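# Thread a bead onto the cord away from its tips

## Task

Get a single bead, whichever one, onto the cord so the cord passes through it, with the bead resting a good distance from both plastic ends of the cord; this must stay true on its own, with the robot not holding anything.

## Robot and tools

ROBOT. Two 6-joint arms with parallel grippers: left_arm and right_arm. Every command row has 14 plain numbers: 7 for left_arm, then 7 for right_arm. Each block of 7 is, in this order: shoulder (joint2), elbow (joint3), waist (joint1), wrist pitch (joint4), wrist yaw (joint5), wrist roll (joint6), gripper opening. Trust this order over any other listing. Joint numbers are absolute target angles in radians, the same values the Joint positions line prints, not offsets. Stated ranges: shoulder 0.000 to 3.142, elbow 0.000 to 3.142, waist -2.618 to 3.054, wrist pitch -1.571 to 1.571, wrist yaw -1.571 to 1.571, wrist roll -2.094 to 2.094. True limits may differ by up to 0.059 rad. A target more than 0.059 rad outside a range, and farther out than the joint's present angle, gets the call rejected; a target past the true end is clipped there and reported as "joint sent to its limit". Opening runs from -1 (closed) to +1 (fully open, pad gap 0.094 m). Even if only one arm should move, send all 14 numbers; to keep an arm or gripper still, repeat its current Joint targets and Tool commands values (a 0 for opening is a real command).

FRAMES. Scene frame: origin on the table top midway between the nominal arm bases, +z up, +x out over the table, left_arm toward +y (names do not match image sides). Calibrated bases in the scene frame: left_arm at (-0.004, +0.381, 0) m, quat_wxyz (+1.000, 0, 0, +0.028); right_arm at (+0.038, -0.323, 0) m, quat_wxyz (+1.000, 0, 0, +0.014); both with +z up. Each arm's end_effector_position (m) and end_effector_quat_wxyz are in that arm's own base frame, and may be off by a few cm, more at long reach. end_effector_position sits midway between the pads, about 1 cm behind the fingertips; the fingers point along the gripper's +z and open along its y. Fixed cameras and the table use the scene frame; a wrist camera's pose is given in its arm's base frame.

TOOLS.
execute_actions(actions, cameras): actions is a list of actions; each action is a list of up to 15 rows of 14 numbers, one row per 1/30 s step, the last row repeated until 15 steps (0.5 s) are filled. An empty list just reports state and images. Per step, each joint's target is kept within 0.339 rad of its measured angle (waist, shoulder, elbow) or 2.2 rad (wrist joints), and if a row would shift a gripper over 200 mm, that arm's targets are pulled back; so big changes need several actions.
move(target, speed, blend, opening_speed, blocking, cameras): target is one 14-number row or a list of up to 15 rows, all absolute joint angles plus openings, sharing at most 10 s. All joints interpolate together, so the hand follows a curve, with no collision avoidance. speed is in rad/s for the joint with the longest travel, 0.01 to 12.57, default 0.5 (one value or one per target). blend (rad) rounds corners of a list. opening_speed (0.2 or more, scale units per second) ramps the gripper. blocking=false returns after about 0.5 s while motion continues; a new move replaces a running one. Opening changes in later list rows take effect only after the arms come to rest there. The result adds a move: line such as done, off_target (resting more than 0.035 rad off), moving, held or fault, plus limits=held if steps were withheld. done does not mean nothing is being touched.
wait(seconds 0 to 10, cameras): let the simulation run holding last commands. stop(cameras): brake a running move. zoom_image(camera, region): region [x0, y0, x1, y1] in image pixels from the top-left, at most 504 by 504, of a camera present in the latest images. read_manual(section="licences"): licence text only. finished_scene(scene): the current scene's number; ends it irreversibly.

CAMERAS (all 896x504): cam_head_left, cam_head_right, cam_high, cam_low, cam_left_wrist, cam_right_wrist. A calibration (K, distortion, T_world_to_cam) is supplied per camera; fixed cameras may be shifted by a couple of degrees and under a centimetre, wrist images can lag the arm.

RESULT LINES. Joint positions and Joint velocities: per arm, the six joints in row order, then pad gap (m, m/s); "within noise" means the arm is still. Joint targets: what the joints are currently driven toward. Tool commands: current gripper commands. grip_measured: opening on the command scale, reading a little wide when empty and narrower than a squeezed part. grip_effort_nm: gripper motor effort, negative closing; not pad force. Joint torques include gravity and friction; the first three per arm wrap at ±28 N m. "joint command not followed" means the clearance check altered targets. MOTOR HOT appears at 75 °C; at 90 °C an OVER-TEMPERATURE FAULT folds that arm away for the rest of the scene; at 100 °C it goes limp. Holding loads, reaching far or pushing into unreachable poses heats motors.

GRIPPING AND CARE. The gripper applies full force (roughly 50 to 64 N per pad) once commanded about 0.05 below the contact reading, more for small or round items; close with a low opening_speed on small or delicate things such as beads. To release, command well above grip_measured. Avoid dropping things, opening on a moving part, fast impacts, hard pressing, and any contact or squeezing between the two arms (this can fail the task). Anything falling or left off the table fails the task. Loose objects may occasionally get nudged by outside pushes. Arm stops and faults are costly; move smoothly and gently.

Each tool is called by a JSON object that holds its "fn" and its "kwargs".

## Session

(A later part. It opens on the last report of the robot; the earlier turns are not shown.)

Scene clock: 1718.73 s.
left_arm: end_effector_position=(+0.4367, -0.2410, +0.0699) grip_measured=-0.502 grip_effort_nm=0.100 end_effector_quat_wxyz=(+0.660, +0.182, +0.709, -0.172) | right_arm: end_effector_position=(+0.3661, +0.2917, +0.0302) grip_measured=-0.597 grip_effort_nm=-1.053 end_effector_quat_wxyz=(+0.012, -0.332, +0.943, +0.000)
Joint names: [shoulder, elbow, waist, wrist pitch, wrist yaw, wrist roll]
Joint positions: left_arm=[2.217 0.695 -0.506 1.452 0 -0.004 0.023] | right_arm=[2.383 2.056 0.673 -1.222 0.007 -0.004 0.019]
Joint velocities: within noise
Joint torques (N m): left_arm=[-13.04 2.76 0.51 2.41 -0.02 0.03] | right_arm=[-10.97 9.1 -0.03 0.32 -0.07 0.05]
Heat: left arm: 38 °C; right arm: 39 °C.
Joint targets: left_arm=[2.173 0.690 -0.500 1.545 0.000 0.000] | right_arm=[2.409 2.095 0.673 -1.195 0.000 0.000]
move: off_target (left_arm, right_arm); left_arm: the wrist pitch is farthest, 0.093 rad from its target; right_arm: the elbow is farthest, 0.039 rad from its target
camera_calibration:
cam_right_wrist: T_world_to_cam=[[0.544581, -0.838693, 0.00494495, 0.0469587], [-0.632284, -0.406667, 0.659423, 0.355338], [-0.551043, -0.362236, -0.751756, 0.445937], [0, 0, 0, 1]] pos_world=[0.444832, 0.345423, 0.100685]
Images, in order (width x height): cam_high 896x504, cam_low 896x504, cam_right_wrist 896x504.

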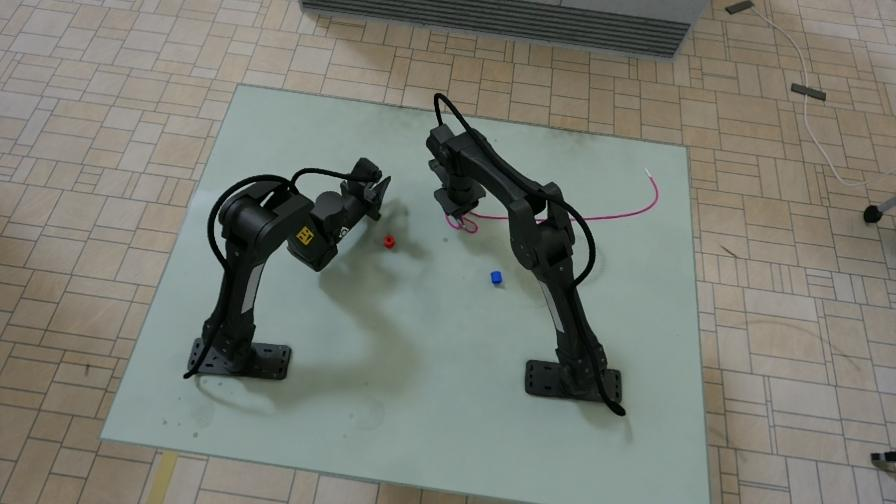

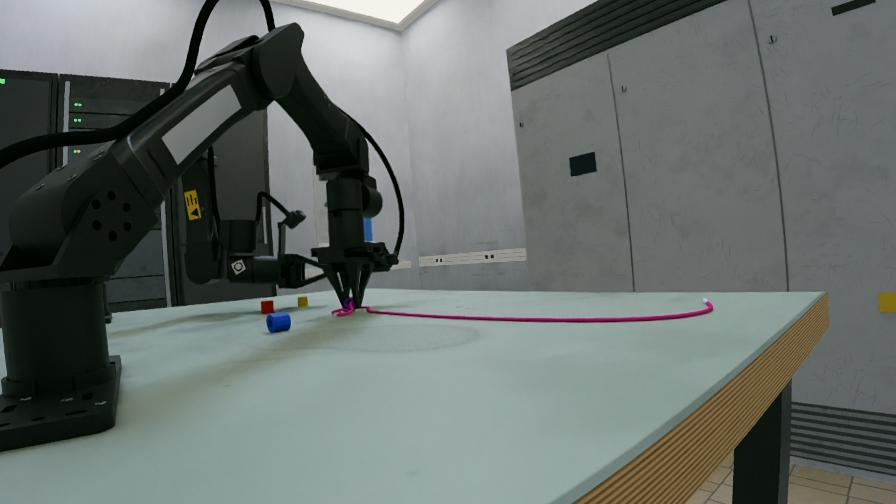

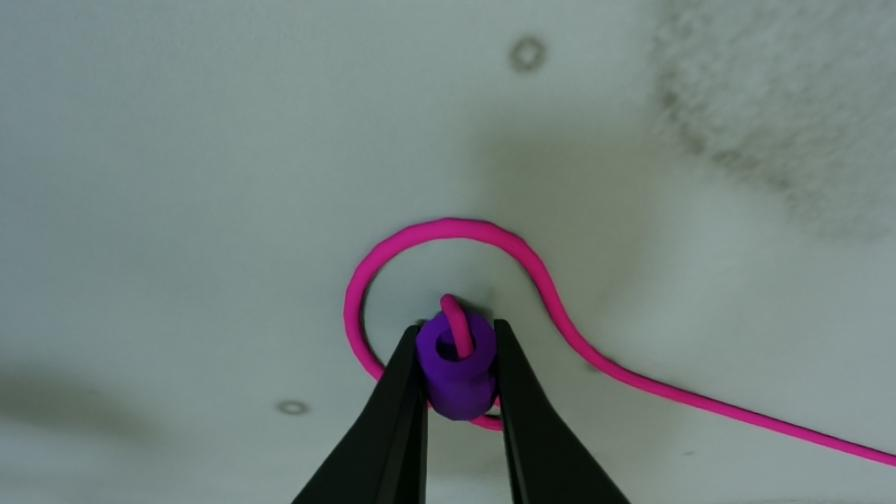

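{"fn": "move", "kwargs": {"target": [[2.173, 0.69, -0.50, 1.545, 0.0, 0.0, -0.5, 2.409, 2.012, 0.673, -1.185, 0.0, 0.0, -0.62], [2.173, 0.69, -0.50, 1.545, 0.0, 0.0, -0.5, 2.409, 2.012, 0.673, -1.185, 0.0, 0.0, -0.2]], "speed": 0.15, "opening_speed": 0.4, "cameras": ["cam_right_wrist", "cam_high", "cam_low"]}}

{"fn": "zoom_image", "kwargs": {"camera": "cam_low", "region": [240, 200, 440, 340]}}

Scene clock: 1729.17 s.
left_arm: end_effector_position=(+0.4367, -0.2410, +0.0699) grip_measured=-0.502 grip_effort_nm=0.105 end_effector_quat_wxyz=(+0.660, +0.182, +0.709, -0.172) | right_arm: end_effector_position=(+0.3664, +0.2906, +0.0257) grip_measured=-0.203 grip_effort_nm=0.154 end_effector_quat_wxyz=(+0.012, -0.332, +0.943, -0.002)
Joint names: [shoulder, elbow, waist, wrist pitch, wrist yaw, wrist roll]
Joint positions: left_arm=[2.217 0.695 -0.506 1.452 0 -0.004 0.023] | right_arm=[2.384 2.04 0.673 -1.206 0.012 -0.003 0.037]
Joint velocities: within noise
Joint torques (N m): left_arm=[-13.03 2.76 0.51 2.41 -0.02 0.03] | right_arm=[-11 3.85 -0.05 0.26 -0.13 0.04]
Heat: left arm: 39 °C; right arm: 36 °C.
Joint targets: left_arm=[2.173 0.690 -0.500 1.545 0.000 0.000] | right_arm=[2.409 2.012 0.673 -1.185 0.000 0.000]
move: off_target (left_arm); target 2's new numbers were sent with right_arm's elbow 0.038 rad from that target; left_arm: the wrist pitch is farthest, 0.093 rad from its target
camera_calibration:
cam_right_wrist: T_world_to_cam=[[0.544224, -0.838876, 0.01037, 0.046056], [-0.634065, -0.403195, 0.659845, 0.357637], [-0.549347, -0.365679, -0.75133, 0.442751], [0, 0, 0, 1]] pos_world=[0.444924, 0.344737, 0.0961896]
Images, in order (width x height): cam_high 896x504, cam_low 896x504, cam_right_wrist 896x504.

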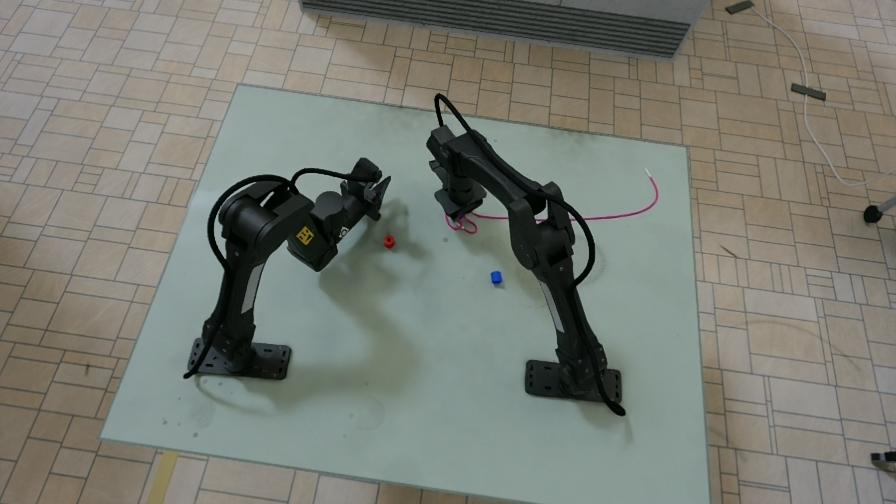

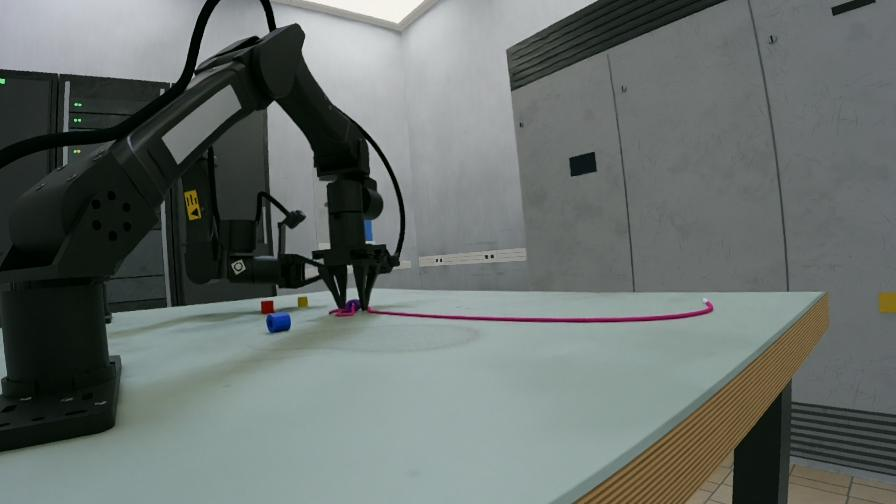

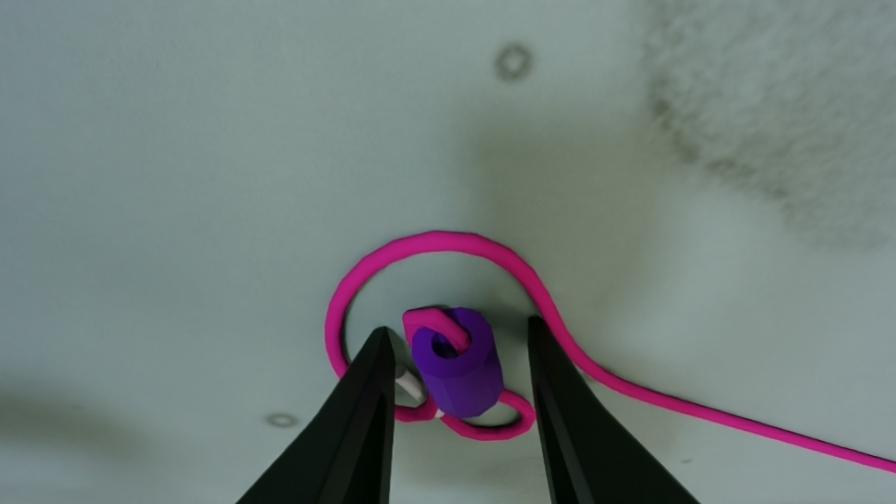

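Scaled by 2.520 from the camera's 896x504 image, which has a finer 1280x720 frame.

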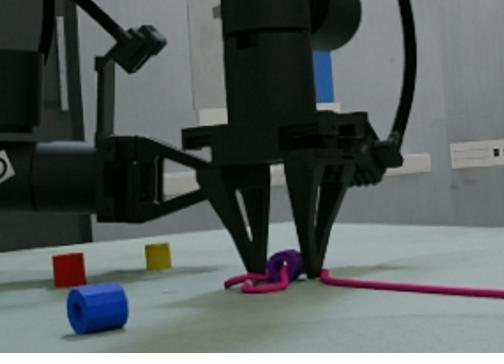

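{"fn": "move", "kwargs": {"target": [[2.173, 0.69, -0.50, 1.545, 0.0, 0.0, -0.5, 2.20, 2.10, 0.673, -1.45, 0.0, 0.0, -0.2]], "speed": 0.3, "cameras": ["cam_right_wrist", "cam_high", "cam_low"]}}

{"fn": "zoom_image", "kwargs": {"camera": "cam_right_wrist", "region": [250, 180, 650, 504]}}

Scene clock: 1735.17 s.
left_arm: end_effector_position=(+0.4367, -0.2410, +0.0699) grip_measured=-0.502 grip_effort_nm=0.095 end_effector_quat_wxyz=(+0.660, +0.182, +0.709, -0.172) | right_arm: end_effector_position=(+0.3325, +0.2648, +0.0938) grip_measured=-0.203 grip_effort_nm=0.134 end_effector_quat_wxyz=(-0.018, -0.332, +0.943, -0.010)
Joint names: [shoulder, elbow, waist, wrist pitch, wrist yaw, wrist roll]
Joint positions: left_arm=[2.217 0.695 -0.506 1.452 0 -0.004 0.023] | right_arm=[2.241 2.066 0.673 -1.438 0.007 -0.003 0.037]
Joint velocities: within noise
Joint torques (N m): left_arm=[-13.03 2.74 0.51 2.41 -0.01 0.02] | right_arm=[-15.12 8.64 0.01 -0.19 -0.08 0.05]
Heat: left arm: 39 °C; right arm: 35 °C.
Joint targets: left_arm=[2.173 0.690 -0.500 1.545 0.000 0.000] | right_arm=[2.200 2.100 0.673 -1.450 0.000 0.000]
move: off_target (left_arm, right_arm); left_arm: the wrist pitch is farthest, 0.093 rad from its target; right_arm: the shoulder is farthest, 0.041 rad from its target
camera_calibration:
cam_right_wrist: T_world_to_cam=[[0.544399, -0.838747, 0.0115396, 0.041918], [-0.598722, -0.378899, 0.705668, 0.258286], [-0.587504, -0.391074, -0.708449, 0.481293], [0, 0, 0, 1]] pos_world=[0.414583, 0.321244, 0.158224]
Images, in order (width x height): cam_high 896x504, cam_low 896x504, cam_right_wrist 896x504.

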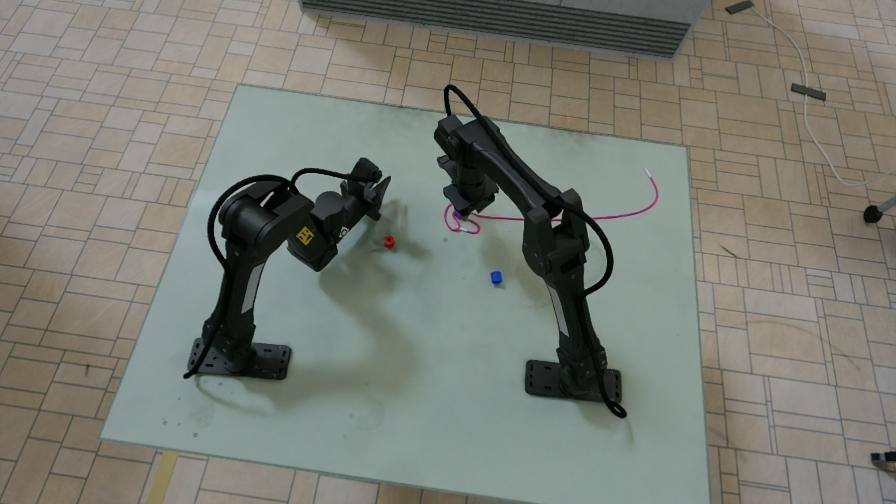

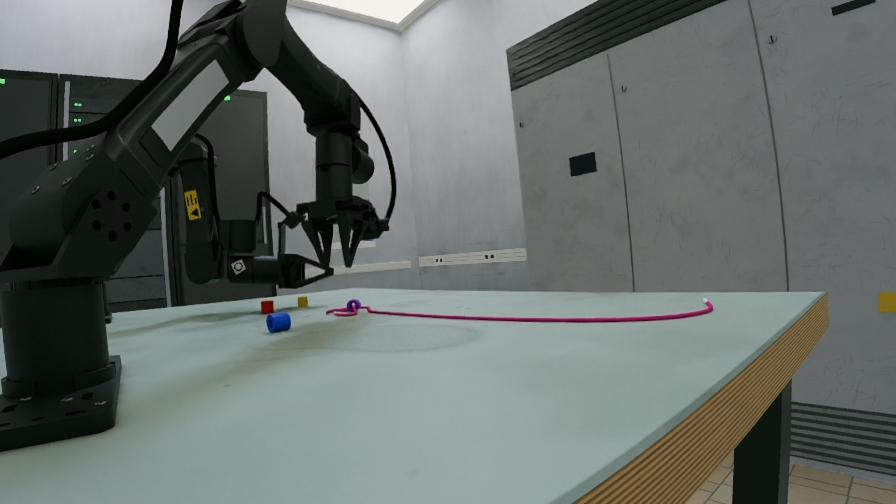

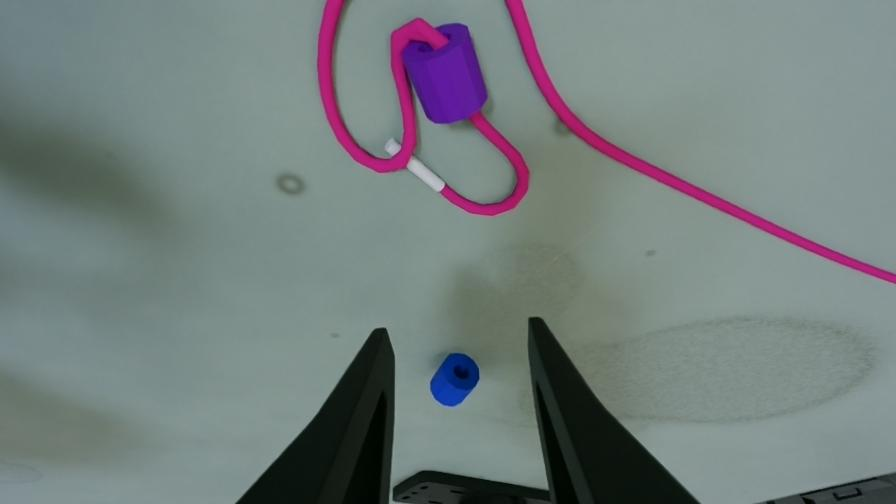

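Scaled by 1.260 from the camera's 896x504 image, which has a finer 1280x720 frame.

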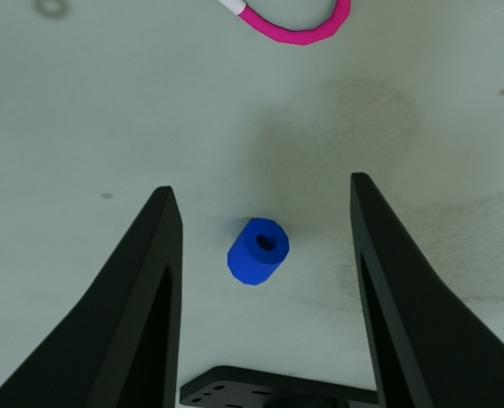

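{"fn": "finished_scene", "kwargs": {"scene": 1}}

The scene is finished: the task was done.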